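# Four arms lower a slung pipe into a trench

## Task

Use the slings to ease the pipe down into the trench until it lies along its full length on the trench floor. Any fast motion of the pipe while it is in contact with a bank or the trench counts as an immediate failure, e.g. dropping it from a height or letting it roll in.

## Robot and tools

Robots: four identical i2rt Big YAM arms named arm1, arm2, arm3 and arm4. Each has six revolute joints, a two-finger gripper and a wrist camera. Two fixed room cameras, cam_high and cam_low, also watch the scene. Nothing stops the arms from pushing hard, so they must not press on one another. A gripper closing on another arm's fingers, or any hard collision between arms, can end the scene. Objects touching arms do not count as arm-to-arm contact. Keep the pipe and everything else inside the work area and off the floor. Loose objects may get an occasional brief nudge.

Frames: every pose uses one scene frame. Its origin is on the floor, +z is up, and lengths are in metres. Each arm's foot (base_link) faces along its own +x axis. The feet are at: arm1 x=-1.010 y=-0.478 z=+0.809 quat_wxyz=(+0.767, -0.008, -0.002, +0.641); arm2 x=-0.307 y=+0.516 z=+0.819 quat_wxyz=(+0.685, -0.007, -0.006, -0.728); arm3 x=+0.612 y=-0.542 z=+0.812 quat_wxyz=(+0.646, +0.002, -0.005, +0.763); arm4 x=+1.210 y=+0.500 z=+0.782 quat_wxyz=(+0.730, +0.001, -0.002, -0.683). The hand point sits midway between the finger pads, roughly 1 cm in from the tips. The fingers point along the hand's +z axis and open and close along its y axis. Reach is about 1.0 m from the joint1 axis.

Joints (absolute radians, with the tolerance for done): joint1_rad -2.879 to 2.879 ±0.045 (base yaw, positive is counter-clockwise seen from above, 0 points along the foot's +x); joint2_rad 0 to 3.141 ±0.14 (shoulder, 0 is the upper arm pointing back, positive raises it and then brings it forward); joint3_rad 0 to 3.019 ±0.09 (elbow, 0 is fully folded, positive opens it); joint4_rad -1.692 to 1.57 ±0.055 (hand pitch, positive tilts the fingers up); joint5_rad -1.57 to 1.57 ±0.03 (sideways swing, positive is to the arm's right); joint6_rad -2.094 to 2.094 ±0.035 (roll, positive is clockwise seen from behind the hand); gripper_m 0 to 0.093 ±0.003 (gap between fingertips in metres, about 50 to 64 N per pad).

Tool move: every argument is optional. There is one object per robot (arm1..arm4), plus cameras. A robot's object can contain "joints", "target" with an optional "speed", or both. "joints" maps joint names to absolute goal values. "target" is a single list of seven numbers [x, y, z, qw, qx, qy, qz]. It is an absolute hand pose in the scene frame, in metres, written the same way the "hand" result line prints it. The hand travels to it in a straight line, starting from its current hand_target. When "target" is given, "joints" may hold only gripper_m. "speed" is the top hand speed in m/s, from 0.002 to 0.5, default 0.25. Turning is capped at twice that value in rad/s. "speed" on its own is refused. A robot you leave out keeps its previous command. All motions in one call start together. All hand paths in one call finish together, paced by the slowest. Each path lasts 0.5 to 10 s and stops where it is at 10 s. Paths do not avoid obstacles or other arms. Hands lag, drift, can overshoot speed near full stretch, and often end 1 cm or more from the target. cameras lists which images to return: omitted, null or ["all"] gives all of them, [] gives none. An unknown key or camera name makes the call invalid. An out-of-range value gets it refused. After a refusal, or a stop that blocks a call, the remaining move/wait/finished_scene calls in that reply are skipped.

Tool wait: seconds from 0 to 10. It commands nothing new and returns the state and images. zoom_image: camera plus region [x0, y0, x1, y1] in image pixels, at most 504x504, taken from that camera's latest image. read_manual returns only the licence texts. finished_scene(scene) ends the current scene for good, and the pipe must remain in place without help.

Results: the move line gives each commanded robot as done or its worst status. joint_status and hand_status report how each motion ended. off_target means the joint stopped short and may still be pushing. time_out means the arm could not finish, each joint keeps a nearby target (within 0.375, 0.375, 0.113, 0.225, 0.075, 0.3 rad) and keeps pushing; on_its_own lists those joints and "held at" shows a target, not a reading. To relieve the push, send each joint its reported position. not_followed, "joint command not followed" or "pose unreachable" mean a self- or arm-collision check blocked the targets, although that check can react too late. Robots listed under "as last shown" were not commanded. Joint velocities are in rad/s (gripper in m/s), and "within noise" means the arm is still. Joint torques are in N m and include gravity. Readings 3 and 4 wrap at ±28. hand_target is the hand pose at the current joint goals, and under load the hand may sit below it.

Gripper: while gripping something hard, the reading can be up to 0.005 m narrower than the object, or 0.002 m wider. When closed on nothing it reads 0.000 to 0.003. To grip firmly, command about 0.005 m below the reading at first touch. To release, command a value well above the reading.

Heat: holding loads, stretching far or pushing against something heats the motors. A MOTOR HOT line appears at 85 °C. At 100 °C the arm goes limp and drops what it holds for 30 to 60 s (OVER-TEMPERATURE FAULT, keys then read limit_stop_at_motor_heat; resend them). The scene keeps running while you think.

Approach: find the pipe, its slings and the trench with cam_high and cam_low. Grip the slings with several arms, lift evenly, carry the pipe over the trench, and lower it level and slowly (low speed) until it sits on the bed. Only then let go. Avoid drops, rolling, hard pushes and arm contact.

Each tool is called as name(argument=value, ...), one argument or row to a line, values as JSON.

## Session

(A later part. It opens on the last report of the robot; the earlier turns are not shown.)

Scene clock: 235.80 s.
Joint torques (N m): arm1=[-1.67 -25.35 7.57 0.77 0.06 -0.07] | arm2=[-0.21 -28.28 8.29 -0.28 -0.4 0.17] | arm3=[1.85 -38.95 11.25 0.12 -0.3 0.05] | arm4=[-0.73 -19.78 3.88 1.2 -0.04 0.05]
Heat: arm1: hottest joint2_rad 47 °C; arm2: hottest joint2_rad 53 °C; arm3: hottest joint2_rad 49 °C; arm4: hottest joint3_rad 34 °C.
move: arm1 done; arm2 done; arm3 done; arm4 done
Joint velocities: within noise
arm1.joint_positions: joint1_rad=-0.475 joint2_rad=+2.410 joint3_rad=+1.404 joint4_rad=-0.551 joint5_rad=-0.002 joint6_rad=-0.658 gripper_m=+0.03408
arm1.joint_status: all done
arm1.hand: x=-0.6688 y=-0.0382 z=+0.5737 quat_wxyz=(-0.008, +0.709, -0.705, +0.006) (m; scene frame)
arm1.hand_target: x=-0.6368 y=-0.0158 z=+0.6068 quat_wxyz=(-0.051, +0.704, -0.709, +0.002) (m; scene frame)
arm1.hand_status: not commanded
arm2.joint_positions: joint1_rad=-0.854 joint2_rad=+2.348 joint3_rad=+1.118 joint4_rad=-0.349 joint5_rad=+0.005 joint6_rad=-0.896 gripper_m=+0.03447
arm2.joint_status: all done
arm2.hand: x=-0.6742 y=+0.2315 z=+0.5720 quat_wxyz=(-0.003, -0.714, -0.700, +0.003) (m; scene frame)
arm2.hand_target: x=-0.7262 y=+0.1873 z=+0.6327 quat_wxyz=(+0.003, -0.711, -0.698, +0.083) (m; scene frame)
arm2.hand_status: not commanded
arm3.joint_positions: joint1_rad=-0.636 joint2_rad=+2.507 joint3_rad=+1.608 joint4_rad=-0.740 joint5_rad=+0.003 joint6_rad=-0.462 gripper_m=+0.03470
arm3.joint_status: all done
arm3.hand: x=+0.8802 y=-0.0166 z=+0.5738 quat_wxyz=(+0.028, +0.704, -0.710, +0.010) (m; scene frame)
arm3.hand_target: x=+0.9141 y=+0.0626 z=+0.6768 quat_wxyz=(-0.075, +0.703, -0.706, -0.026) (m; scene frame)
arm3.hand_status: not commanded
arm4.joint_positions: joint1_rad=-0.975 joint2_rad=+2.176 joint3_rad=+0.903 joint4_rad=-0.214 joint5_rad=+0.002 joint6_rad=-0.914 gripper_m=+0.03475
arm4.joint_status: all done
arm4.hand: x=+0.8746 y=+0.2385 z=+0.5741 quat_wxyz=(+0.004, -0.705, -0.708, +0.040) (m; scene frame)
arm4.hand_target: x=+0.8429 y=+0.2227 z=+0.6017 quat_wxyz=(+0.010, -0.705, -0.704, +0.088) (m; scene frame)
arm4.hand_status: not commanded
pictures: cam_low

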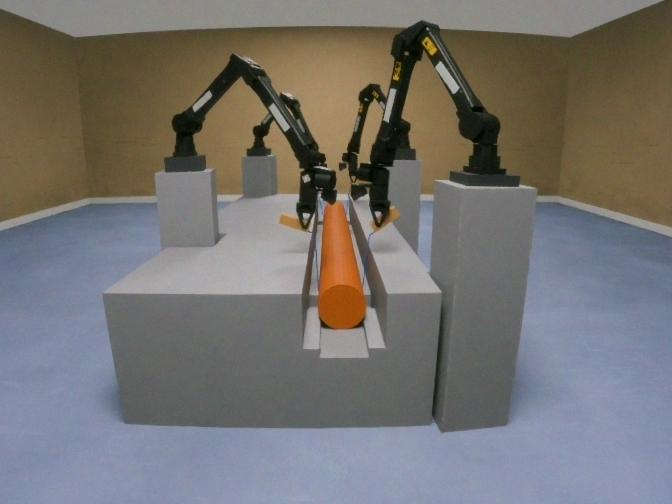

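move(
  arm1={"joints":{"joint2_rad":2.383,"joint3_rad":1.4435,"joint4_rad":-0.534}},
  arm2={"joints":{"joint2_rad":2.257,"joint3_rad":1.169,"joint4_rad":-0.3305}},
  arm3={"joints":{"joint2_rad":2.395,"joint3_rad":1.6955,"joint4_rad":-0.7245}},
  arm4={"joints":{"joint2_rad":2.1385,"joint3_rad":0.919,"joint4_rad":-0.174}},
  cameras=[],
)

move(
  arm1={"joints":{"joint2_rad":2.399,"joint3_rad":1.4455,"joint4_rad":-0.522}},
  arm2={"joints":{"joint2_rad":2.274,"joint3_rad":1.170,"joint4_rad":-0.3165}},
  arm3={"joints":{"joint2_rad":2.411,"joint3_rad":1.6975,"joint4_rad":-0.7135}},
  arm4={"joints":{"joint2_rad":2.1585,"joint3_rad":0.918,"joint4_rad":-0.156}},
  cameras=["cam_low"],
)

zoom_image(
  camera="cam_low",
  region=[290, 240, 400, 350],
)

zoom_image(
  camera="cam_low",
  region=[300, 170, 370, 240],
)

Scene clock: 243.00 s.
Joint torques (N m): arm1=[-1.9 -23.94 7.61 0.9 0.03 -0.04] | arm2=[-0.15 -26.64 8.24 -0.06 -0.4 0.16] | arm3=[1.73 -37.54 11.33 0.25 -0.3 0.05] | arm4=[-0.73 -18.2 3.85 1.29 -0.05 0.05]
Heat: arm1: hottest joint2_rad 46 °C; arm2: hottest joint2_rad 53 °C; arm3: hottest joint2_rad 49 °C; arm4: hottest joint3_rad 34 °C.
move: arm1 done; arm2 done; arm3 done; arm4 done
Joint velocities: within noise
arm1.joint_positions: joint1_rad=-0.475 joint2_rad=+2.411 joint3_rad=+1.404 joint4_rad=-0.543 joint5_rad=-0.002 joint6_rad=-0.658 gripper_m=+0.03408
arm1.joint_status: all done
arm1.hand: x=-0.6677 y=-0.0368 z=+0.5734 quat_wxyz=(-0.012, +0.709, -0.705, +0.006) (m; scene frame)
arm1.hand_target: x=-0.6376 y=-0.0171 z=+0.5982 quat_wxyz=(-0.050, +0.704, -0.709, +0.002) (m; scene frame)
arm1.hand_status: not commanded
arm2.joint_positions: joint1_rad=-0.854 joint2_rad=+2.349 joint3_rad=+1.118 joint4_rad=-0.340 joint5_rad=+0.005 joint6_rad=-0.896 gripper_m=+0.03447
arm2.joint_status: all done
arm2.hand: x=-0.6757 y=+0.2304 z=+0.5715 quat_wxyz=(-0.003, -0.714, -0.700, +0.006) (m; scene frame)
arm2.hand_target: x=-0.7250 y=+0.1881 z=+0.6250 quat_wxyz=(+0.003, -0.711, -0.698, +0.082) (m; scene frame)
arm2.hand_status: not commanded
arm3.joint_positions: joint1_rad=-0.636 joint2_rad=+2.509 joint3_rad=+1.609 joint4_rad=-0.732 joint5_rad=+0.003 joint6_rad=-0.462 gripper_m=+0.03470
arm3.joint_status: all done
arm3.hand: x=+0.8810 y=-0.0150 z=+0.5730 quat_wxyz=(+0.024, +0.704, -0.710, +0.009) (m; scene frame)
arm3.hand_target: x=+0.9137 y=+0.0619 z=+0.6672 quat_wxyz=(-0.074, +0.703, -0.707, -0.026) (m; scene frame)
arm3.hand_status: not commanded
arm4.joint_positions: joint1_rad=-0.975 joint2_rad=+2.180 joint3_rad=+0.903 joint4_rad=-0.198 joint5_rad=+0.002 joint6_rad=-0.914 gripper_m=+0.03475
arm4.joint_status: all done
arm4.hand: x=+0.8726 y=+0.2369 z=+0.5727 quat_wxyz=(+0.004, -0.705, -0.708, +0.046) (m; scene frame)
arm4.hand_target: x=+0.8449 y=+0.2242 z=+0.5937 quat_wxyz=(+0.010, -0.705, -0.704, +0.087) (m; scene frame)
arm4.hand_status: not commanded
pictures: none
No camera images: "cameras" was empty.

Scene clock: 243.60 s.
Joint torques (N m): arm1=[-2.08 -23 7.73 1.1 0.03 -0.11] | arm2=[-0.21 -25.41 8.42 0.13 -0.4 0.17] | arm3=[1.85 -36.31 10.78 0.46 -0.3 0.05] | arm4=[-0.79 -17.61 3.69 1.24 -0.05 0.05]
Heat: arm1: hottest joint2_rad 46 °C; arm2: hottest joint2_rad 53 °C; arm3: hottest joint2_rad 50 °C; arm4: hottest joint3_rad 34 °C.
move: arm1 done; arm2 done; arm3 done; arm4 done
Joint velocities: within noise
arm1.joint_positions: joint1_rad=-0.477 joint2_rad=+2.413 joint3_rad=+1.404 joint4_rad=-0.532 joint5_rad=-0.002 joint6_rad=-0.658 gripper_m=+0.03408
arm1.joint_status: all done
arm1.hand: x=-0.6657 y=-0.0360 z=+0.5724 quat_wxyz=(-0.016, +0.708, -0.706, +0.005) (m; scene frame)
arm1.hand_target: x=-0.6383 y=-0.0181 z=+0.5902 quat_wxyz=(-0.049, +0.704, -0.709, +0.003) (m; scene frame)
arm1.hand_status: not commanded
arm2.joint_positions: joint1_rad=-0.854 joint2_rad=+2.352 joint3_rad=+1.119 joint4_rad=-0.330 joint5_rad=+0.005 joint6_rad=-0.896 gripper_m=+0.03447
arm2.joint_status: all done
arm2.hand: x=-0.6770 y=+0.2294 z=+0.5704 quat_wxyz=(-0.002, -0.714, -0.700, +0.010) (m; scene frame)
arm2.hand_target: x=-0.7236 y=+0.1891 z=+0.6168 quat_wxyz=(+0.003, -0.711, -0.699, +0.081) (m; scene frame)
arm2.hand_status: not commanded
arm3.joint_positions: joint1_rad=-0.636 joint2_rad=+2.510 joint3_rad=+1.619 joint4_rad=-0.725 joint5_rad=+0.003 joint6_rad=-0.462 gripper_m=+0.03470
arm3.joint_status: all done
arm3.hand: x=+0.8842 y=-0.0086 z=+0.5747 quat_wxyz=(+0.016, +0.704, -0.710, +0.006) (m; scene frame)
arm3.hand_target: x=+0.9134 y=+0.0613 z=+0.6580 quat_wxyz=(-0.073, +0.703, -0.707, -0.025) (m; scene frame)
arm3.hand_status: not commanded
arm4.joint_positions: joint1_rad=-0.975 joint2_rad=+2.192 joint3_rad=+0.903 joint4_rad=-0.180 joint5_rad=+0.002 joint6_rad=-0.914 gripper_m=+0.03475
arm4.joint_status: all done
arm4.hand: x=+0.8721 y=+0.2367 z=+0.5684 quat_wxyz=(+0.005, -0.705, -0.708, +0.050) (m; scene frame)
arm4.hand_target: x=+0.8472 y=+0.2258 z=+0.5855 quat_wxyz=(+0.010, -0.705, -0.704, +0.085) (m; scene frame)
arm4.hand_status: not commanded
pictures: cam_low

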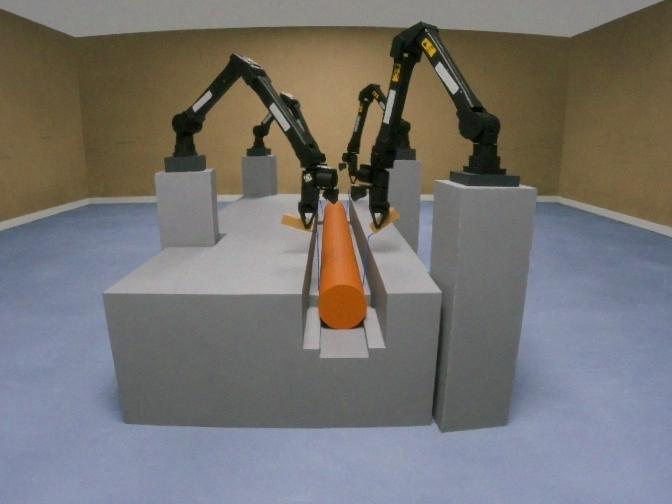

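Scaled by 4.582.

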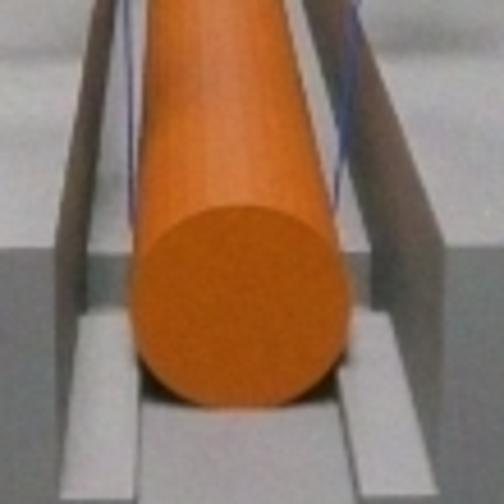

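Scaled by 7.200.

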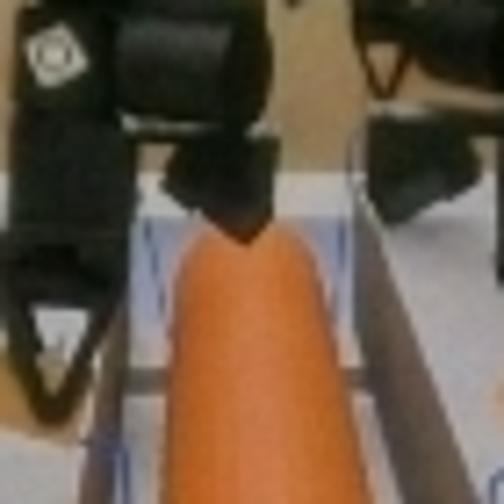

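move(
  arm1={"joints":{"joint2_rad":2.424,"joint3_rad":1.4485,"joint4_rad":-0.504}},
  arm2={"joints":{"joint2_rad":2.302,"joint3_rad":1.171,"joint4_rad":-0.2935}},
  arm3={"joints":{"joint2_rad":2.436,"joint3_rad":1.7005,"joint4_rad":-0.6965}},
  arm4={"joints":{"joint2_rad":2.1905,"joint3_rad":0.917,"joint4_rad":-0.127}},
  cameras=[],
)

move(
  arm1={"joints":{"joint2_rad":2.449,"joint3_rad":1.4515,"joint4_rad":-0.486}},
  arm2={"joints":{"joint2_rad":2.330,"joint3_rad":1.172,"joint4_rad":-0.2705}},
  arm3={"joints":{"joint2_rad":2.461,"joint3_rad":1.7035,"joint4_rad":-0.6795}},
  arm4={"joints":{"joint2_rad":2.2225,"joint3_rad":0.916,"joint4_rad":-0.098}},
  cameras=[],
)

move(
  arm1={"joints":{"joint2_rad":2.474,"joint3_rad":1.4545,"joint4_rad":-0.468}},
  arm2={"joints":{"joint2_rad":2.358,"joint3_rad":1.173,"joint4_rad":-0.2475}},
  arm3={"joints":{"joint2_rad":2.486,"joint3_rad":1.7065,"joint4_rad":-0.6625}},
  arm4={"joints":{"joint2_rad":2.2545,"joint3_rad":0.915,"joint4_rad":-0.069}},
  cameras=["cam_low"],
)

zoom_image(
  camera="cam_low",
  region=[270, 180, 420, 350],
)

Scene clock: 250.43 s.
Joint torques (N m): arm1=[-1.55 -21.54 8.01 0.87 -0.02 -0.06] | arm2=[-0.09 -23.3 7.9 0.35 -0.38 0.18] | arm3=[1.73 -34.32 10.04 0.66 -0.3 0.05] | arm4=[-0.62 -16.73 3.45 1.18 -0.05 0.05]
Heat: arm1: hottest joint2_rad 45 °C; arm2: hottest joint2_rad 52 °C; arm3: hottest joint2_rad 51 °C; arm4: hottest joint2_rad 34 °C.
move: arm1 done; arm2 done; arm3 done; arm4 done
Joint velocities: within noise
arm1.joint_positions: joint1_rad=-0.481 joint2_rad=+2.420 joint3_rad=+1.404 joint4_rad=-0.516 joint5_rad=-0.002 joint6_rad=-0.658 gripper_m=+0.03408
arm1.joint_status: all done
arm1.hand: x=-0.6627 y=-0.0364 z=+0.5691 quat_wxyz=(-0.021, +0.707, -0.707, +0.005) (m; scene frame)
arm1.hand_target: x=-0.6400 y=-0.0206 z=+0.5768 quat_wxyz=(-0.047, +0.704, -0.709, +0.003) (m; scene frame)
arm1.hand_status: not commanded
arm2.joint_positions: joint1_rad=-0.854 joint2_rad=+2.354 joint3_rad=+1.126 joint4_rad=-0.312 joint5_rad=+0.005 joint6_rad=-0.896 gripper_m=+0.03447
arm2.joint_status: all done
arm2.hand: x=-0.6833 y=+0.2245 z=+0.5704 quat_wxyz=(-0.001, -0.714, -0.700, +0.022) (m; scene frame)
arm2.hand_target: x=-0.7208 y=+0.1910 z=+0.6038 quat_wxyz=(+0.003, -0.711, -0.699, +0.079) (m; scene frame)
arm2.hand_status: not commanded
arm3.joint_positions: joint1_rad=-0.636 joint2_rad=+2.510 joint3_rad=+1.635 joint4_rad=-0.712 joint5_rad=+0.003 joint6_rad=-0.462 gripper_m=+0.03470
arm3.joint_status: all done
arm3.hand: x=+0.8893 y=+0.0014 z=+0.5781 quat_wxyz=(+0.003, +0.704, -0.710, +0.002) (m; scene frame)
arm3.hand_target: x=+0.9127 y=+0.0599 z=+0.6434 quat_wxyz=(-0.070, +0.704, -0.707, -0.025) (m; scene frame)
arm3.hand_status: not commanded
arm4.joint_positions: joint1_rad=-0.977 joint2_rad=+2.214 joint3_rad=+0.903 joint4_rad=-0.148 joint5_rad=+0.002 joint6_rad=-0.914 gripper_m=+0.03475
arm4.joint_status: all done
arm4.hand: x=+0.8716 y=+0.2371 z=+0.5605 quat_wxyz=(+0.006, -0.705, -0.707, +0.054) (m; scene frame)
arm4.hand_target: x=+0.8506 y=+0.2282 z=+0.5728 quat_wxyz=(+0.009, -0.705, -0.704, +0.084) (m; scene frame)
arm4.hand_status: not commanded
pictures: none
No camera images: "cameras" was empty.

Scene clock: 251.10 s.
Joint torques (N m): arm1=[-1.79 -20.78 7.45 1.11 0.02 -0.1] | arm2=[-0.15 -21.13 7.36 0.44 -0.32 0.13] | arm3=[1.73 -32.32 9.31 0.73 -0.3 0.06] | arm4=[-0.5 -15.85 3.18 1.11 -0.04 0.05]
Heat: arm1: hottest joint2_rad 45 °C; arm2: hottest joint2_rad 52 °C; arm3: hottest joint2_rad 51 °C; arm4: hottest joint2_rad 34 °C.
move: arm1 done; arm2 done; arm3 done; arm4 done
Joint velocities: within noise
arm1.joint_positions: joint1_rad=-0.483 joint2_rad=+2.431 joint3_rad=+1.414 joint4_rad=-0.499 joint5_rad=-0.002 joint6_rad=-0.658 gripper_m=+0.03408
arm1.joint_status: all done
arm1.hand: x=-0.6584 y=-0.0327 z=+0.5654 quat_wxyz=(-0.029, +0.706, -0.708, +0.004) (m; scene frame)
arm1.hand_target: x=-0.6417 y=-0.0231 z=+0.5640 quat_wxyz=(-0.045, +0.704, -0.709, +0.003) (m; scene frame)
arm1.hand_status: not commanded
arm2.joint_positions: joint1_rad=-0.854 joint2_rad=+2.357 joint3_rad=+1.135 joint4_rad=-0.290 joint5_rad=+0.004 joint6_rad=-0.896 gripper_m=+0.03447
arm2.joint_status: all done
arm2.hand: x=-0.6908 y=+0.2183 z=+0.5708 quat_wxyz=(+0.000, -0.714, -0.700, +0.036) (m; scene frame)
arm2.hand_target: x=-0.7178 y=+0.1932 z=+0.5907 quat_wxyz=(+0.003, -0.711, -0.699, +0.077) (m; scene frame)
arm2.hand_status: not commanded
arm3.joint_positions: joint1_rad=-0.636 joint2_rad=+2.510 joint3_rad=+1.649 joint4_rad=-0.695 joint5_rad=+0.003 joint6_rad=-0.462 gripper_m=+0.03470
arm3.joint_status: all done
arm3.hand: x=+0.8947 y=+0.0120 z=+0.5817 quat_wxyz=(-0.012, +0.704, -0.710, -0.003) (m; scene frame)
arm3.hand_target: x=+0.9117 y=+0.0579 z=+0.6285 quat_wxyz=(-0.068, +0.704, -0.707, -0.024) (m; scene frame)
arm3.hand_status: not commanded
arm4.joint_positions: joint1_rad=-0.978 joint2_rad=+2.236 joint3_rad=+0.903 joint4_rad=-0.118 joint5_rad=+0.002 joint6_rad=-0.914 gripper_m=+0.03475
arm4.joint_status: all done
arm4.hand: x=+0.8720 y=+0.2378 z=+0.5521 quat_wxyz=(+0.006, -0.705, -0.707, +0.058) (m; scene frame)
arm4.hand_target: x=+0.8544 y=+0.2310 z=+0.5603 quat_wxyz=(+0.009, -0.705, -0.704, +0.082) (m; scene frame)
arm4.hand_status: not commanded
pictures: none
No camera images: "cameras" was empty.

Scene clock: 251.77 s.
Joint torques (N m): arm1=[-0.97 -19.66 7.09 0.96 0.05 -0.06] | arm2=[-0.21 -19.08 6.64 0.39 -0.23 0.18] | arm3=[1.73 -30.39 8.62 0.68 -0.3 0.06] | arm4=[-0.56 -15.38 2.93 1.16 -0.04 0.05]
Heat: arm1: hottest joint2_rad 45 °C; arm2: hottest joint2_rad 51 °C; arm3: hottest joint2_rad 50 °C; arm4: hottest joint2_rad 34 °C.
move: arm1 done; arm2 done; arm3 done; arm4 done
Joint velocities: within noise
arm1.joint_positions: joint1_rad=-0.487 joint2_rad=+2.444 joint3_rad=+1.422 joint4_rad=-0.481 joint5_rad=-0.002 joint6_rad=-0.658 gripper_m=+0.03408
arm1.joint_status: all done
arm1.hand: x=-0.6541 y=-0.0304 z=+0.5604 quat_wxyz=(-0.036, +0.705, -0.709, +0.003) (m; scene frame)
arm1.hand_target: x=-0.6437 y=-0.0260 z=+0.5509 quat_wxyz=(-0.043, +0.704, -0.709, +0.003) (m; scene frame)
arm1.hand_status: not commanded
arm2.joint_positions: joint1_rad=-0.854 joint2_rad=+2.360 joint3_rad=+1.146 joint4_rad=-0.264 joint5_rad=+0.002 joint6_rad=-0.896 gripper_m=+0.03447
arm2.joint_status: all done
arm2.hand: x=-0.6998 y=+0.2110 z=+0.5714 quat_wxyz=(+0.001, -0.713, -0.699, +0.053) (m; scene frame)
arm2.hand_target: x=-0.7146 y=+0.1956 z=+0.5778 quat_wxyz=(+0.002, -0.711, -0.699, +0.075) (m; scene frame)
arm2.hand_status: not commanded
arm3.joint_positions: joint1_rad=-0.636 joint2_rad=+2.510 joint3_rad=+1.663 joint4_rad=-0.675 joint5_rad=+0.003 joint6_rad=-0.462 gripper_m=+0.03470
arm3.joint_status: all done
arm3.hand: x=+0.9004 y=+0.0231 z=+0.5857 quat_wxyz=(-0.028, +0.704, -0.710, -0.009) (m; scene frame)
arm3.hand_target: x=+0.9106 y=+0.0559 z=+0.6138 quat_wxyz=(-0.066, +0.704, -0.707, -0.023) (m; scene frame)
arm3.hand_status: not commanded
arm4.joint_positions: joint1_rad=-0.979 joint2_rad=+2.262 joint3_rad=+0.903 joint4_rad=-0.088 joint5_rad=+0.002 joint6_rad=-0.914 gripper_m=+0.03475
arm4.joint_status: all done
arm4.hand: x=+0.8732 y=+0.2393 z=+0.5426 quat_wxyz=(+0.006, -0.706, -0.706, +0.060) (m; scene frame)
arm4.hand_target: x=+0.8584 y=+0.2340 z=+0.5478 quat_wxyz=(+0.009, -0.705, -0.704, +0.080) (m; scene frame)
arm4.hand_status: not commanded
pictures: cam_low

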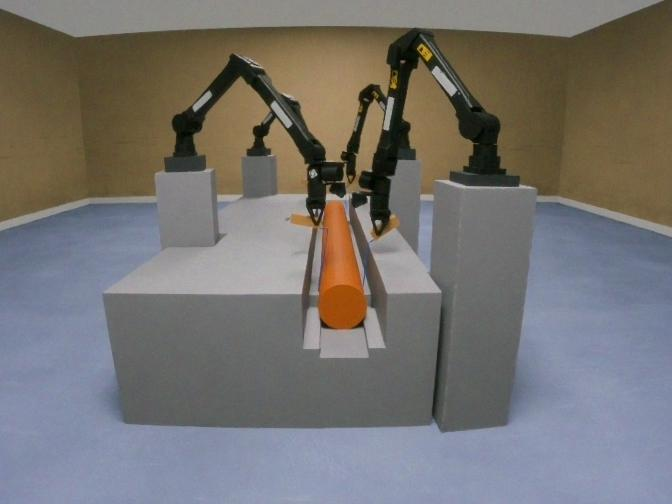

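Scaled by 2.965.

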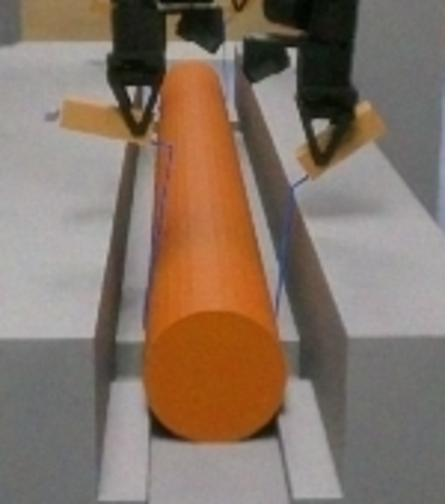

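move(
  arm1={"target":[-0.655,-0.130,0.51,0,0.7071,-0.7071,0],"speed":0.12},
  arm2={"target":[-0.690,0.263,0.50,0,0.7071,0.7071,0],"speed":0.12},
  arm3={"target":[0.890,-0.130,0.51,0,0.7071,-0.7071,0],"speed":0.12},
  arm4={"target":[0.875,0.263,0.50,0,0.7071,0.7071,0],"speed":0.12},
  cameras=["cam_low","cam_high"],
)

zoom_image(
  camera="cam_low",
  region=[270, 180, 420, 350],
)

Scene clock: 260.73 s.
Joint torques (N m): arm1=[-0.67 -18.49 3.1 0.95 -0.14 -0.12] | arm2=[-1.44 -18.49 4.48 0.05 -0.07 0.08] | arm3=[0.73 -22.59 3.02 0.42 -0.1 -0.08] | arm4=[-0.44 -14.68 2.71 -0.25 0.11 0.01]
Heat: arm1: hottest joint2_rad 45 °C; arm2: hottest joint2_rad 49 °C; arm3: hottest joint2_rad 49 °C; arm4: hottest joint2_rad 33 °C.
move: arm1 off_target; arm2 off_target; arm3 done; arm4 done
Joint velocities: within noise
arm1.joint_positions: joint1_rad=-0.607 joint2_rad=+2.466 joint3_rad=+1.280 joint4_rad=-0.368 joint5_rad=-0.015 joint6_rad=-0.781 gripper_m=+0.03408
arm1.joint_status: not commanded
arm1.hand: x=-0.6493 y=-0.1206 z=+0.5251 quat_wxyz=(-0.010, +0.706, -0.709, +0.001) (m; scene frame)
arm1.hand_target: x=-0.6554 y=-0.1301 z=+0.5106 quat_wxyz=(+0.000, +0.707, -0.707, +0.000) (m; scene frame)
arm1.hand_status: off_target (0.019 m and 1.2 deg from the pose sent, 0.112 m and 4.1 deg at the start)
arm2.joint_positions: joint1_rad=-0.918 joint2_rad=+2.526 joint3_rad=+1.167 joint4_rad=-0.257 joint5_rad=+0.012 joint6_rad=-0.983 gripper_m=+0.03447
arm2.joint_status: not commanded
arm2.hand: x=-0.6736 y=+0.2677 z=+0.4991 quat_wxyz=(-0.004, -0.706, -0.708, -0.017) (m; scene frame)
arm2.hand_target: x=-0.6900 y=+0.2632 z=+0.5005 quat_wxyz=(+0.000, -0.707, -0.707, +0.000) (m; scene frame)
arm2.hand_status: off_target (0.017 m and 2.0 deg from the pose sent, 0.089 m and 6.1 deg at the start)
arm3.joint_positions: joint1_rad=-0.753 joint2_rad=+2.502 joint3_rad=+1.283 joint4_rad=-0.363 joint5_rad=+0.001 joint6_rad=-0.585 gripper_m=+0.03470
arm3.joint_status: not commanded
arm3.hand: x=+0.8880 y=-0.1281 z=+0.5143 quat_wxyz=(+0.001, +0.706, -0.708, -0.001) (m; scene frame)
arm3.hand_target: x=+0.8901 y=-0.1299 z=+0.5102 quat_wxyz=(+0.000, +0.707, -0.707, +0.000) (m; scene frame)
arm3.hand_status: done (0.005 m and 0.2 deg from the pose sent, 0.171 m and 3.4 deg at the start)
arm4.joint_positions: joint1_rad=-1.010 joint2_rad=+2.381 joint3_rad=+0.971 joint4_rad=-0.159 joint5_rad=+0.002 joint6_rad=-0.943 gripper_m=+0.03475
arm4.joint_status: not commanded
arm4.hand: x=+0.8826 y=+0.2625 z=+0.5007 quat_wxyz=(-0.001, -0.708, -0.707, +0.000) (m; scene frame)
arm4.hand_target: x=+0.8750 y=+0.2631 z=+0.5001 quat_wxyz=(+0.000, -0.707, -0.707, +0.000) (m; scene frame)
arm4.hand_status: done (0.008 m and 0.2 deg from the pose sent, 0.049 m and 7.0 deg at the start)
pictures: cam_high, cam_low

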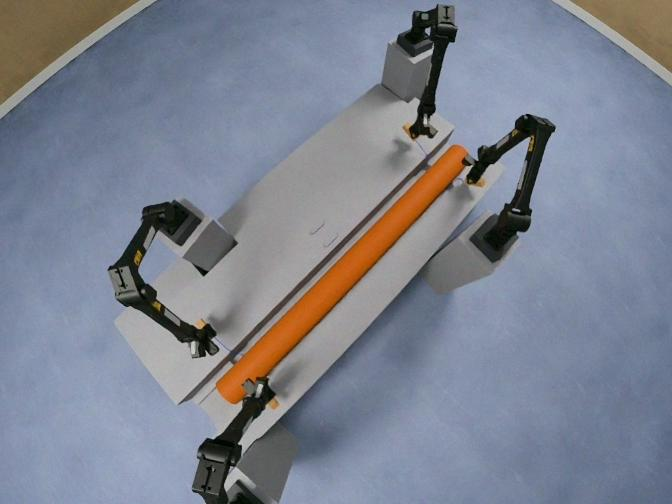

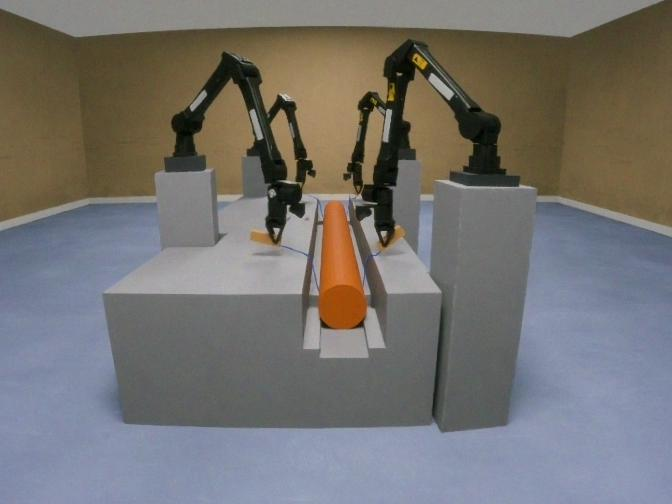

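Scaled by 2.965.

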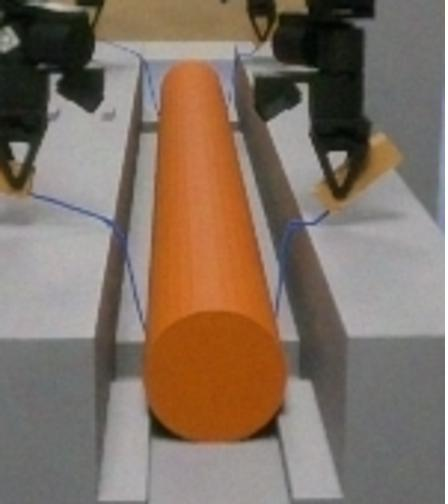

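move(
  arm1={"target":[-0.655,-0.135,0.458,0,0.7071,-0.7071,0],"speed":0.08},
  arm2={"target":[-0.690,0.270,0.467,0,0.7071,0.7071,0],"speed":0.08},
  arm3={"target":[0.890,-0.138,0.466,0,0.7071,-0.7071,0],"speed":0.08},
  arm4={"target":[0.880,0.270,0.471,0,0.7071,0.7071,0],"speed":0.08},
  cameras=["cam_low","cam_high"],
)

zoom_image(
  camera="cam_low",
  region=[240, 190, 420, 350],
)

zoom_image(
  camera="cam_high",
  region=[390, 90, 510, 210],
)

Scene clock: 265.83 s.
Joint torques (N m): arm1=[-0.91 -15.38 5.75 1.66 0.13 -0.02] | arm2=[-1.73 -12.34 6.75 1.59 0.31 0.22] | arm3=[0.44 -20.19 4.44 0.91 -0.04 -0.01] | arm4=[-0.56 -8.88 3.36 1.81 0.37 0.12]
Heat: arm1: hottest joint2_rad 44 °C; arm2: hottest joint2_rad 48 °C; arm3: hottest joint2_rad 48 °C; arm4: hottest joint2_rad 33 °C.
move: arm1 off_target; arm2 off_target; arm3 off_target; arm4 off_target
Joint velocities: within noise
arm1.joint_positions: joint1_rad=-0.613 joint2_rad=+2.553 joint3_rad=+1.293 joint4_rad=-0.325 joint5_rad=-0.021 joint6_rad=-0.795 gripper_m=+0.03408
arm1.joint_status: not commanded
arm1.hand: x=-0.6612 y=-0.1360 z=+0.4850 quat_wxyz=(+0.005, +0.709, -0.706, -0.002) (m; scene frame)
arm1.hand_target: x=-0.6564 y=-0.1362 z=+0.4596 quat_wxyz=(+0.000, +0.707, -0.707, +0.000) (m; scene frame)
arm1.hand_status: off_target (0.028 m and 0.7 deg from the pose sent, 0.069 m and 1.2 deg at the start)
arm2.joint_positions: joint1_rad=-0.928 joint2_rad=+2.534 joint3_rad=+1.171 joint4_rad=-0.252 joint5_rad=+0.002 joint6_rad=-1.010 gripper_m=+0.03447
arm2.joint_status: not commanded
arm2.hand: x=-0.6754 y=+0.2699 z=+0.4958 quat_wxyz=(-0.009, -0.700, -0.714, -0.015) (m; scene frame)
arm2.hand_target: x=-0.6880 y=+0.2711 z=+0.4694 quat_wxyz=(+0.000, -0.707, -0.707, +0.000) (m; scene frame)
arm2.hand_status: off_target (0.032 m and 2.3 deg from the pose sent, 0.036 m and 2.0 deg at the start)
arm3.joint_positions: joint1_rad=-0.759 joint2_rad=+2.579 joint3_rad=+1.296 joint4_rad=-0.313 joint5_rad=+0.000 joint6_rad=-0.599 gripper_m=+0.03470
arm3.joint_status: not commanded
arm3.hand: x=+0.8820 y=-0.1412 z=+0.4795 quat_wxyz=(+0.008, +0.709, -0.705, +0.000) (m; scene frame)
arm3.hand_target: x=+0.8897 y=-0.1384 z=+0.4667 quat_wxyz=(+0.000, +0.707, -0.707, +0.000) (m; scene frame)
arm3.hand_status: off_target (0.016 m and 1.0 deg from the pose sent, 0.049 m and 0.2 deg at the start)
arm4.joint_positions: joint1_rad=-1.017 joint2_rad=+2.388 joint3_rad=+0.973 joint4_rad=-0.154 joint5_rad=-0.005 joint6_rad=-0.959 gripper_m=+0.03475
arm4.joint_status: not commanded
arm4.hand: x=+0.8822 y=+0.2639 z=+0.4981 quat_wxyz=(-0.005, -0.704, -0.710, +0.001) (m; scene frame)
arm4.hand_target: x=+0.8813 y=+0.2706 z=+0.4730 quat_wxyz=(+0.000, -0.707, -0.707, +0.000) (m; scene frame)
arm4.hand_status: off_target (0.028 m and 0.7 deg from the pose sent, 0.031 m and 0.2 deg at the start)
pictures: cam_high, cam_low

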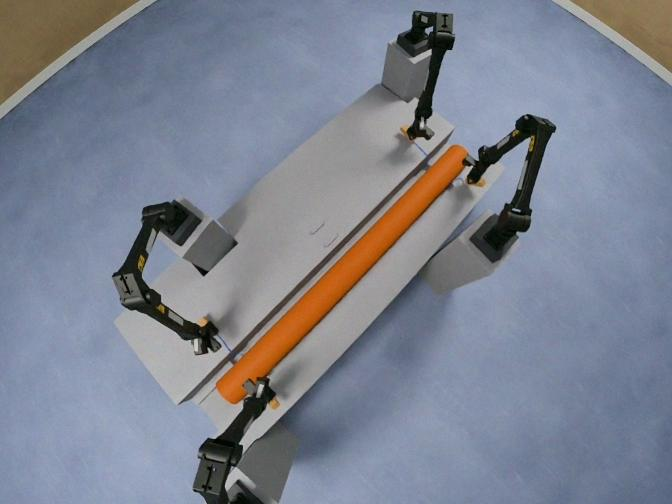

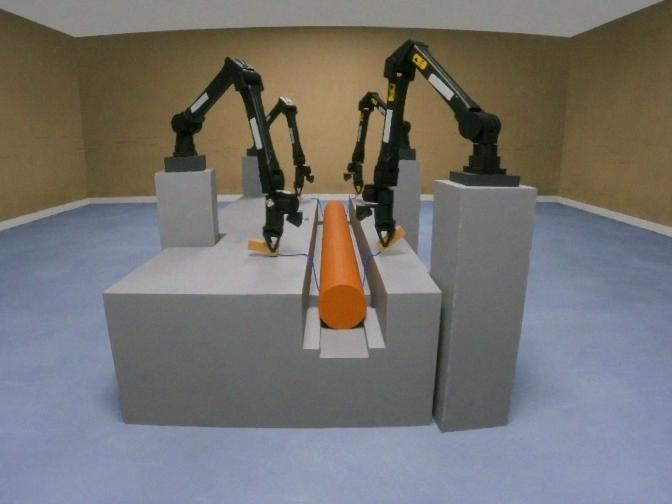

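Scaled by 2.800.

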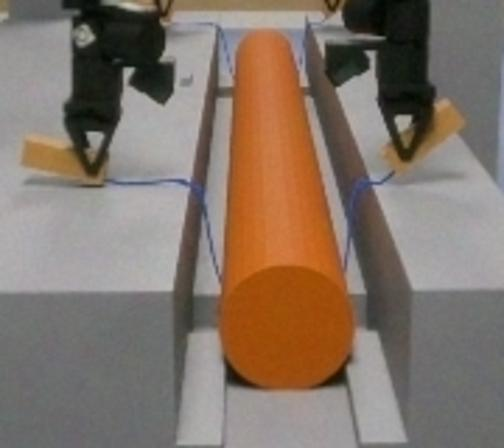

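Scaled by 4.200.

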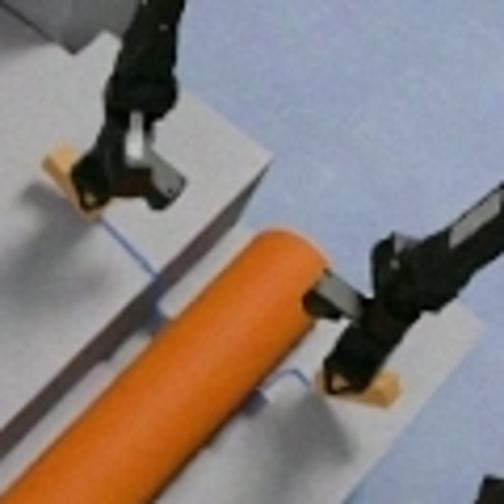

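move(
  arm1={"joints":{"gripper_m":0.037}},
  arm2={"joints":{"gripper_m":0.037}},
  arm3={"joints":{"gripper_m":0.037}},
  arm4={"joints":{"gripper_m":0.037}},
  cameras=["cam_low"],
)

zoom_image(
  camera="cam_low",
  region=[240, 190, 420, 350],
)

Scene clock: 270.37 s.
Joint torques (N m): arm1=[-1.32 -18.26 4.12 1.05 0.02 0] | arm2=[-1.49 -18.78 3.04 0.01 -0.13 0.2] | arm3=[0.44 -21.48 3.77 0.51 -0.04 -0.01] | arm4=[-0.38 -14.97 1.32 0.46 0.02 0.12]
Heat: arm1: hottest joint2_rad 44 °C; arm2: hottest joint2_rad 47 °C; arm3: hottest joint2_rad 48 °C; arm4: hottest joint2_rad 33 °C.
move: arm1 done; arm2 done; arm3 done; arm4 done
Joint velocities: within noise
arm1.joint_positions: joint1_rad=-0.613 joint2_rad=+2.586 joint3_rad=+1.318 joint4_rad=-0.304 joint5_rad=-0.018 joint6_rad=-0.796 gripper_m=+0.03692
arm1.joint_status: all done
arm1.hand: x=-0.6572 y=-0.1330 z=+0.4724 quat_wxyz=(-0.001, +0.709, -0.705, -0.001) (m; scene frame)
arm1.hand_target: x=-0.6562 y=-0.1361 z=+0.4597 quat_wxyz=(+0.000, +0.707, -0.707, +0.000) (m; scene frame)
arm1.hand_status: not commanded
arm2.joint_positions: joint1_rad=-0.930 joint2_rad=+2.604 joint3_rad=+1.209 joint4_rad=-0.210 joint5_rad=+0.013 joint6_rad=-1.010 gripper_m=+0.03698
arm2.joint_status: all done
arm2.hand: x=-0.6775 y=+0.2714 z=+0.4686 quat_wxyz=(-0.003, -0.700, -0.714, -0.011) (m; scene frame)
arm2.hand_target: x=-0.6882 y=+0.2709 z=+0.4695 quat_wxyz=(+0.000, -0.707, -0.707, +0.000) (m; scene frame)
arm2.hand_status: not commanded
arm3.joint_positions: joint1_rad=-0.759 joint2_rad=+2.591 joint3_rad=+1.305 joint4_rad=-0.303 joint5_rad=+0.000 joint6_rad=-0.600 gripper_m=+0.03693
arm3.joint_status: all done
arm3.hand: x=+0.8836 y=-0.1388 z=+0.4750 quat_wxyz=(+0.004, +0.709, -0.705, -0.001) (m; scene frame)
arm3.hand_target: x=+0.8897 y=-0.1384 z=+0.4666 quat_wxyz=(+0.000, +0.707, -0.707, +0.000) (m; scene frame)
arm3.hand_status: not commanded
arm4.joint_positions: joint1_rad=-1.018 joint2_rad=+2.454 joint3_rad=+0.994 joint4_rad=-0.116 joint5_rad=+0.005 joint6_rad=-0.960 gripper_m=+0.03695
arm4.joint_status: all done
arm4.hand: x=+0.8855 y=+0.2689 z=+0.4741 quat_wxyz=(-0.001, -0.704, -0.710, -0.004) (m; scene frame)
arm4.hand_target: x=+0.8814 y=+0.2706 z=+0.4730 quat_wxyz=(+0.000, -0.707, -0.707, +0.000) (m; scene frame)
arm4.hand_status: not commanded
pictures: cam_low

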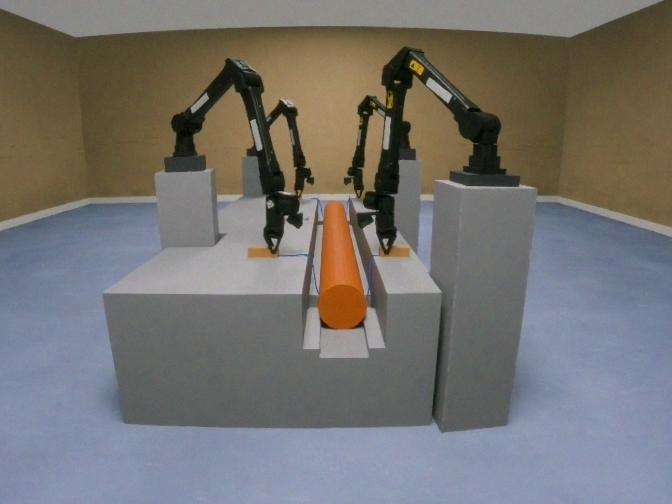

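Scaled by 2.800.

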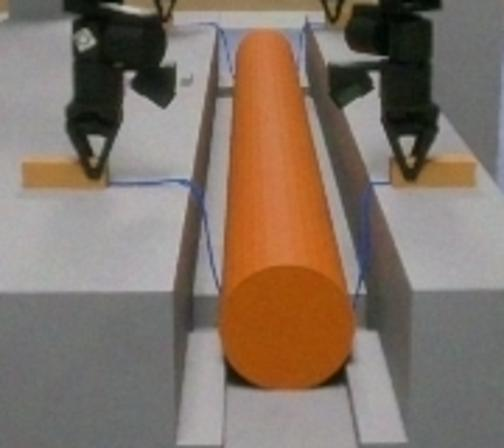

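Handles are level on the banks. Open fully and raise.

move(
  arm1={"joints":{"gripper_m":0.08}},
  arm2={"joints":{"gripper_m":0.08}},
  arm3={"joints":{"gripper_m":0.08}},
  arm4={"joints":{"gripper_m":0.08}},
  cameras=[],
)

move(
  arm1={"target":[-0.657,-0.133,0.64,0,0.7071,-0.7071,0],"speed":0.2},
  arm2={"target":[-0.680,0.271,0.64,0,0.7071,0.7071,0],"speed":0.2},
  arm3={"target":[0.885,-0.139,0.64,0,0.7071,-0.7071,0],"speed":0.2},
  arm4={"target":[0.884,0.269,0.64,0,0.7071,0.7071,0],"speed":0.2},
  cameras=["cam_low","cam_high"],
)

zoom_image(
  camera="cam_low",
  region=[240, 190, 420, 350],
)

zoom_image(
  camera="cam_high",
  region=[180, 110, 510, 430],
)

zoom_image(
  camera="cam_low",
  region=[300, 170, 370, 240],
)

Scene clock: 276.37 s.
Joint torques (N m): arm1=[-1.44 -18.08 3.96 0.96 0.01 -0.02] | arm2=[-1.55 -18.9 3.06 0.01 -0.13 0.2] | arm3=[0.44 -21.36 3.75 0.42 -0.05 -0.01] | arm4=[-0.32 -14.86 1.31 0.46 0.02 0.13]
Heat: arm1: hottest joint2_rad 43 °C; arm2: hottest joint2_rad 46 °C; arm3: hottest joint2_rad 47 °C; arm4: hottest joint2_rad 33 °C.
move: arm1 done; arm2 done; arm3 done; arm4 done
Joint velocities: within noise
arm1.joint_positions: joint1_rad=-0.613 joint2_rad=+2.586 joint3_rad=+1.318 joint4_rad=-0.304 joint5_rad=-0.018 joint6_rad=-0.796 gripper_m=+0.07990
arm1.joint_status: all done
arm1.hand: x=-0.6572 y=-0.1330 z=+0.4724 quat_wxyz=(-0.001, +0.709, -0.705, -0.001) (m; scene frame)
arm1.hand_target: x=-0.6562 y=-0.1361 z=+0.4597 quat_wxyz=(+0.000, +0.707, -0.707, +0.000) (m; scene frame)
arm1.hand_status: not commanded
arm2.joint_positions: joint1_rad=-0.930 joint2_rad=+2.604 joint3_rad=+1.209 joint4_rad=-0.210 joint5_rad=+0.013 joint6_rad=-1.010 gripper_m=+0.07993
arm2.joint_status: all done
arm2.hand: x=-0.6775 y=+0.2714 z=+0.4686 quat_wxyz=(-0.003, -0.701, -0.713, -0.011) (m; scene frame)
arm2.hand_target: x=-0.6882 y=+0.2709 z=+0.4695 quat_wxyz=(+0.000, -0.707, -0.707, +0.000) (m; scene frame)
arm2.hand_status: not commanded
arm3.joint_positions: joint1_rad=-0.759 joint2_rad=+2.591 joint3_rad=+1.305 joint4_rad=-0.301 joint5_rad=+0.000 joint6_rad=-0.600 gripper_m=+0.07989
arm3.joint_status: all done
arm3.hand: x=+0.8838 y=-0.1385 z=+0.4750 quat_wxyz=(+0.003, +0.709, -0.705, -0.001) (m; scene frame)
arm3.hand_target: x=+0.8896 y=-0.1385 z=+0.4666 quat_wxyz=(+0.000, +0.707, -0.707, +0.000) (m; scene frame)
arm3.hand_status: not commanded
arm4.joint_positions: joint1_rad=-1.018 joint2_rad=+2.454 joint3_rad=+0.994 joint4_rad=-0.116 joint5_rad=+0.005 joint6_rad=-0.960 gripper_m=+0.07987
arm4.joint_status: all done
arm4.hand: x=+0.8855 y=+0.2689 z=+0.4741 quat_wxyz=(-0.001, -0.704, -0.710, -0.004) (m; scene frame)
arm4.hand_target: x=+0.8814 y=+0.2706 z=+0.4730 quat_wxyz=(+0.000, -0.707, -0.707, +0.000) (m; scene frame)
arm4.hand_status: not commanded
pictures: none
No camera images: "cameras" was empty.

Scene clock: 277.97 s.
Joint torques (N m): arm1=[-1.44 -19.31 4.49 0.1 -0.03 0.01] | arm2=[-0.38 -17.08 4.48 -0.91 -0.14 0.24] | arm3=[1.03 -22.18 4.04 -0.29 -0.05 0.08] | arm4=[0.32 -13.92 3.28 -0.21 0.03 0.23]
Heat: arm1: hottest joint2_rad 43 °C; arm2: hottest joint2_rad 46 °C; arm3: hottest joint2_rad 46 °C; arm4: hottest joint2_rad 33 °C.
move: arm1 done; arm2 done; arm3 done; arm4 done
Joint velocities: within noise
arm1.joint_positions: joint1_rad=-0.613 joint2_rad=+2.183 joint3_rad=+1.166 joint4_rad=-0.540 joint5_rad=-0.018 joint6_rad=-0.796 gripper_m=+0.07990
arm1.joint_status: not commanded
arm1.hand: x=-0.6550 y=-0.1270 z=+0.6411 quat_wxyz=(-0.008, +0.709, -0.705, -0.001) (m; scene frame)
arm1.hand_target: x=-0.6571 y=-0.1331 z=+0.6399 quat_wxyz=(+0.000, +0.707, -0.707, +0.000) (m; scene frame)
arm1.hand_status: done (0.006 m and 1.0 deg from the pose sent, 0.168 m and 0.3 deg at the start)
arm2.joint_positions: joint1_rad=-0.930 joint2_rad=+2.156 joint3_rad=+1.020 joint4_rad=-0.429 joint5_rad=+0.013 joint6_rad=-0.996 gripper_m=+0.07993
arm2.joint_status: not commanded
arm2.hand: x=-0.6851 y=+0.2691 z=+0.6405 quat_wxyz=(+0.002, -0.706, -0.709, +0.008) (m; scene frame)
arm2.hand_target: x=-0.6800 y=+0.2710 z=+0.6399 quat_wxyz=(+0.000, -0.707, -0.707, +0.000) (m; scene frame)
arm2.hand_status: done (0.005 m and 1.0 deg from the pose sent, 0.171 m and 1.7 deg at the start)
arm3.joint_positions: joint1_rad=-0.759 joint2_rad=+2.193 joint3_rad=+1.143 joint4_rad=-0.526 joint5_rad=+0.000 joint6_rad=-0.600 gripper_m=+0.07989
arm3.joint_status: not commanded
arm3.hand: x=+0.8848 y=-0.1379 z=+0.6381 quat_wxyz=(-0.002, +0.709, -0.705, -0.002) (m; scene frame)
arm3.hand_target: x=+0.8850 y=-0.1389 z=+0.6400 quat_wxyz=(+0.000, +0.707, -0.707, +0.000) (m; scene frame)
arm3.hand_status: done (0.002 m and 0.5 deg from the pose sent, 0.165 m and 0.5 deg at the start)
arm4.joint_positions: joint1_rad=-1.018 joint2_rad=+1.989 joint3_rad=+0.857 joint4_rad=-0.427 joint5_rad=+0.005 joint6_rad=-0.960 gripper_m=+0.07988
arm4.joint_status: not commanded
arm4.hand: x=+0.8813 y=+0.2669 z=+0.6384 quat_wxyz=(+0.001, -0.704, -0.710, +0.005) (m; scene frame)
arm4.hand_target: x=+0.8841 y=+0.2690 z=+0.6399 quat_wxyz=(+0.000, -0.707, -0.707, +0.000) (m; scene frame)
arm4.hand_status: done (0.004 m and 0.7 deg from the pose sent, 0.166 m and 0.6 deg at the start)
pictures: cam_high, cam_low

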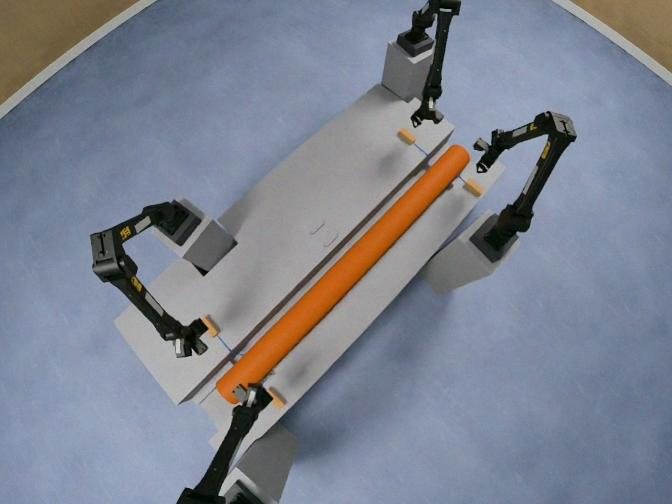

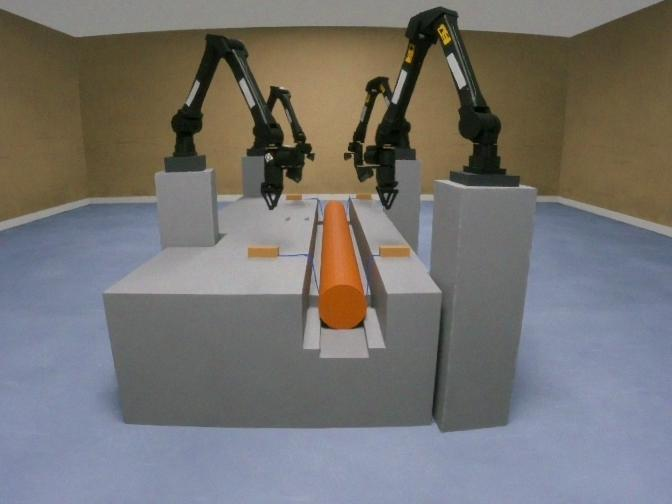

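Scaled by 2.800.

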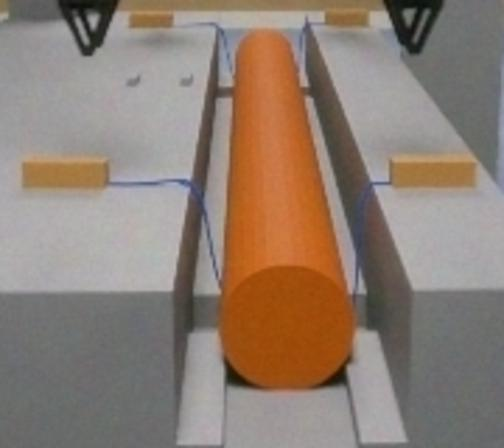

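Scaled by 1.527.

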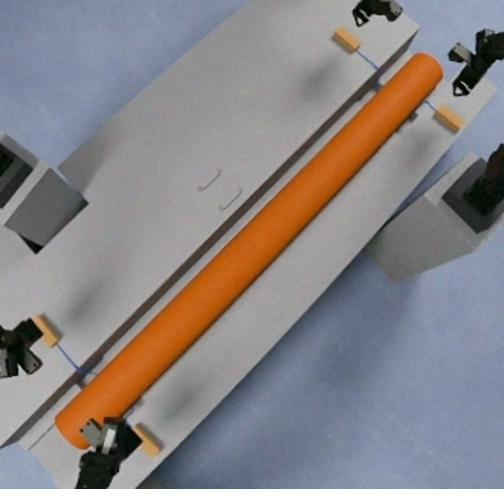

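Scaled by 7.200.

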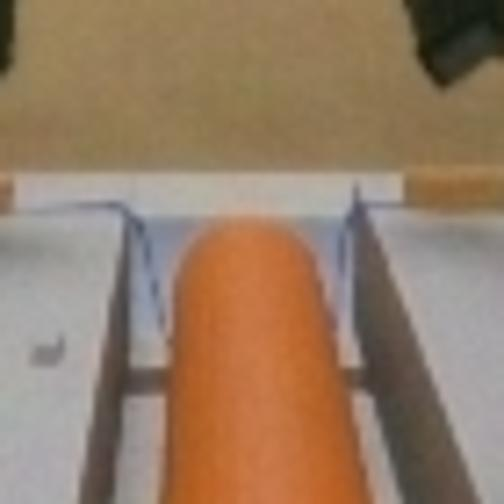

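finished_scene(
  scene=3,
)

The scene is finished: the task was done.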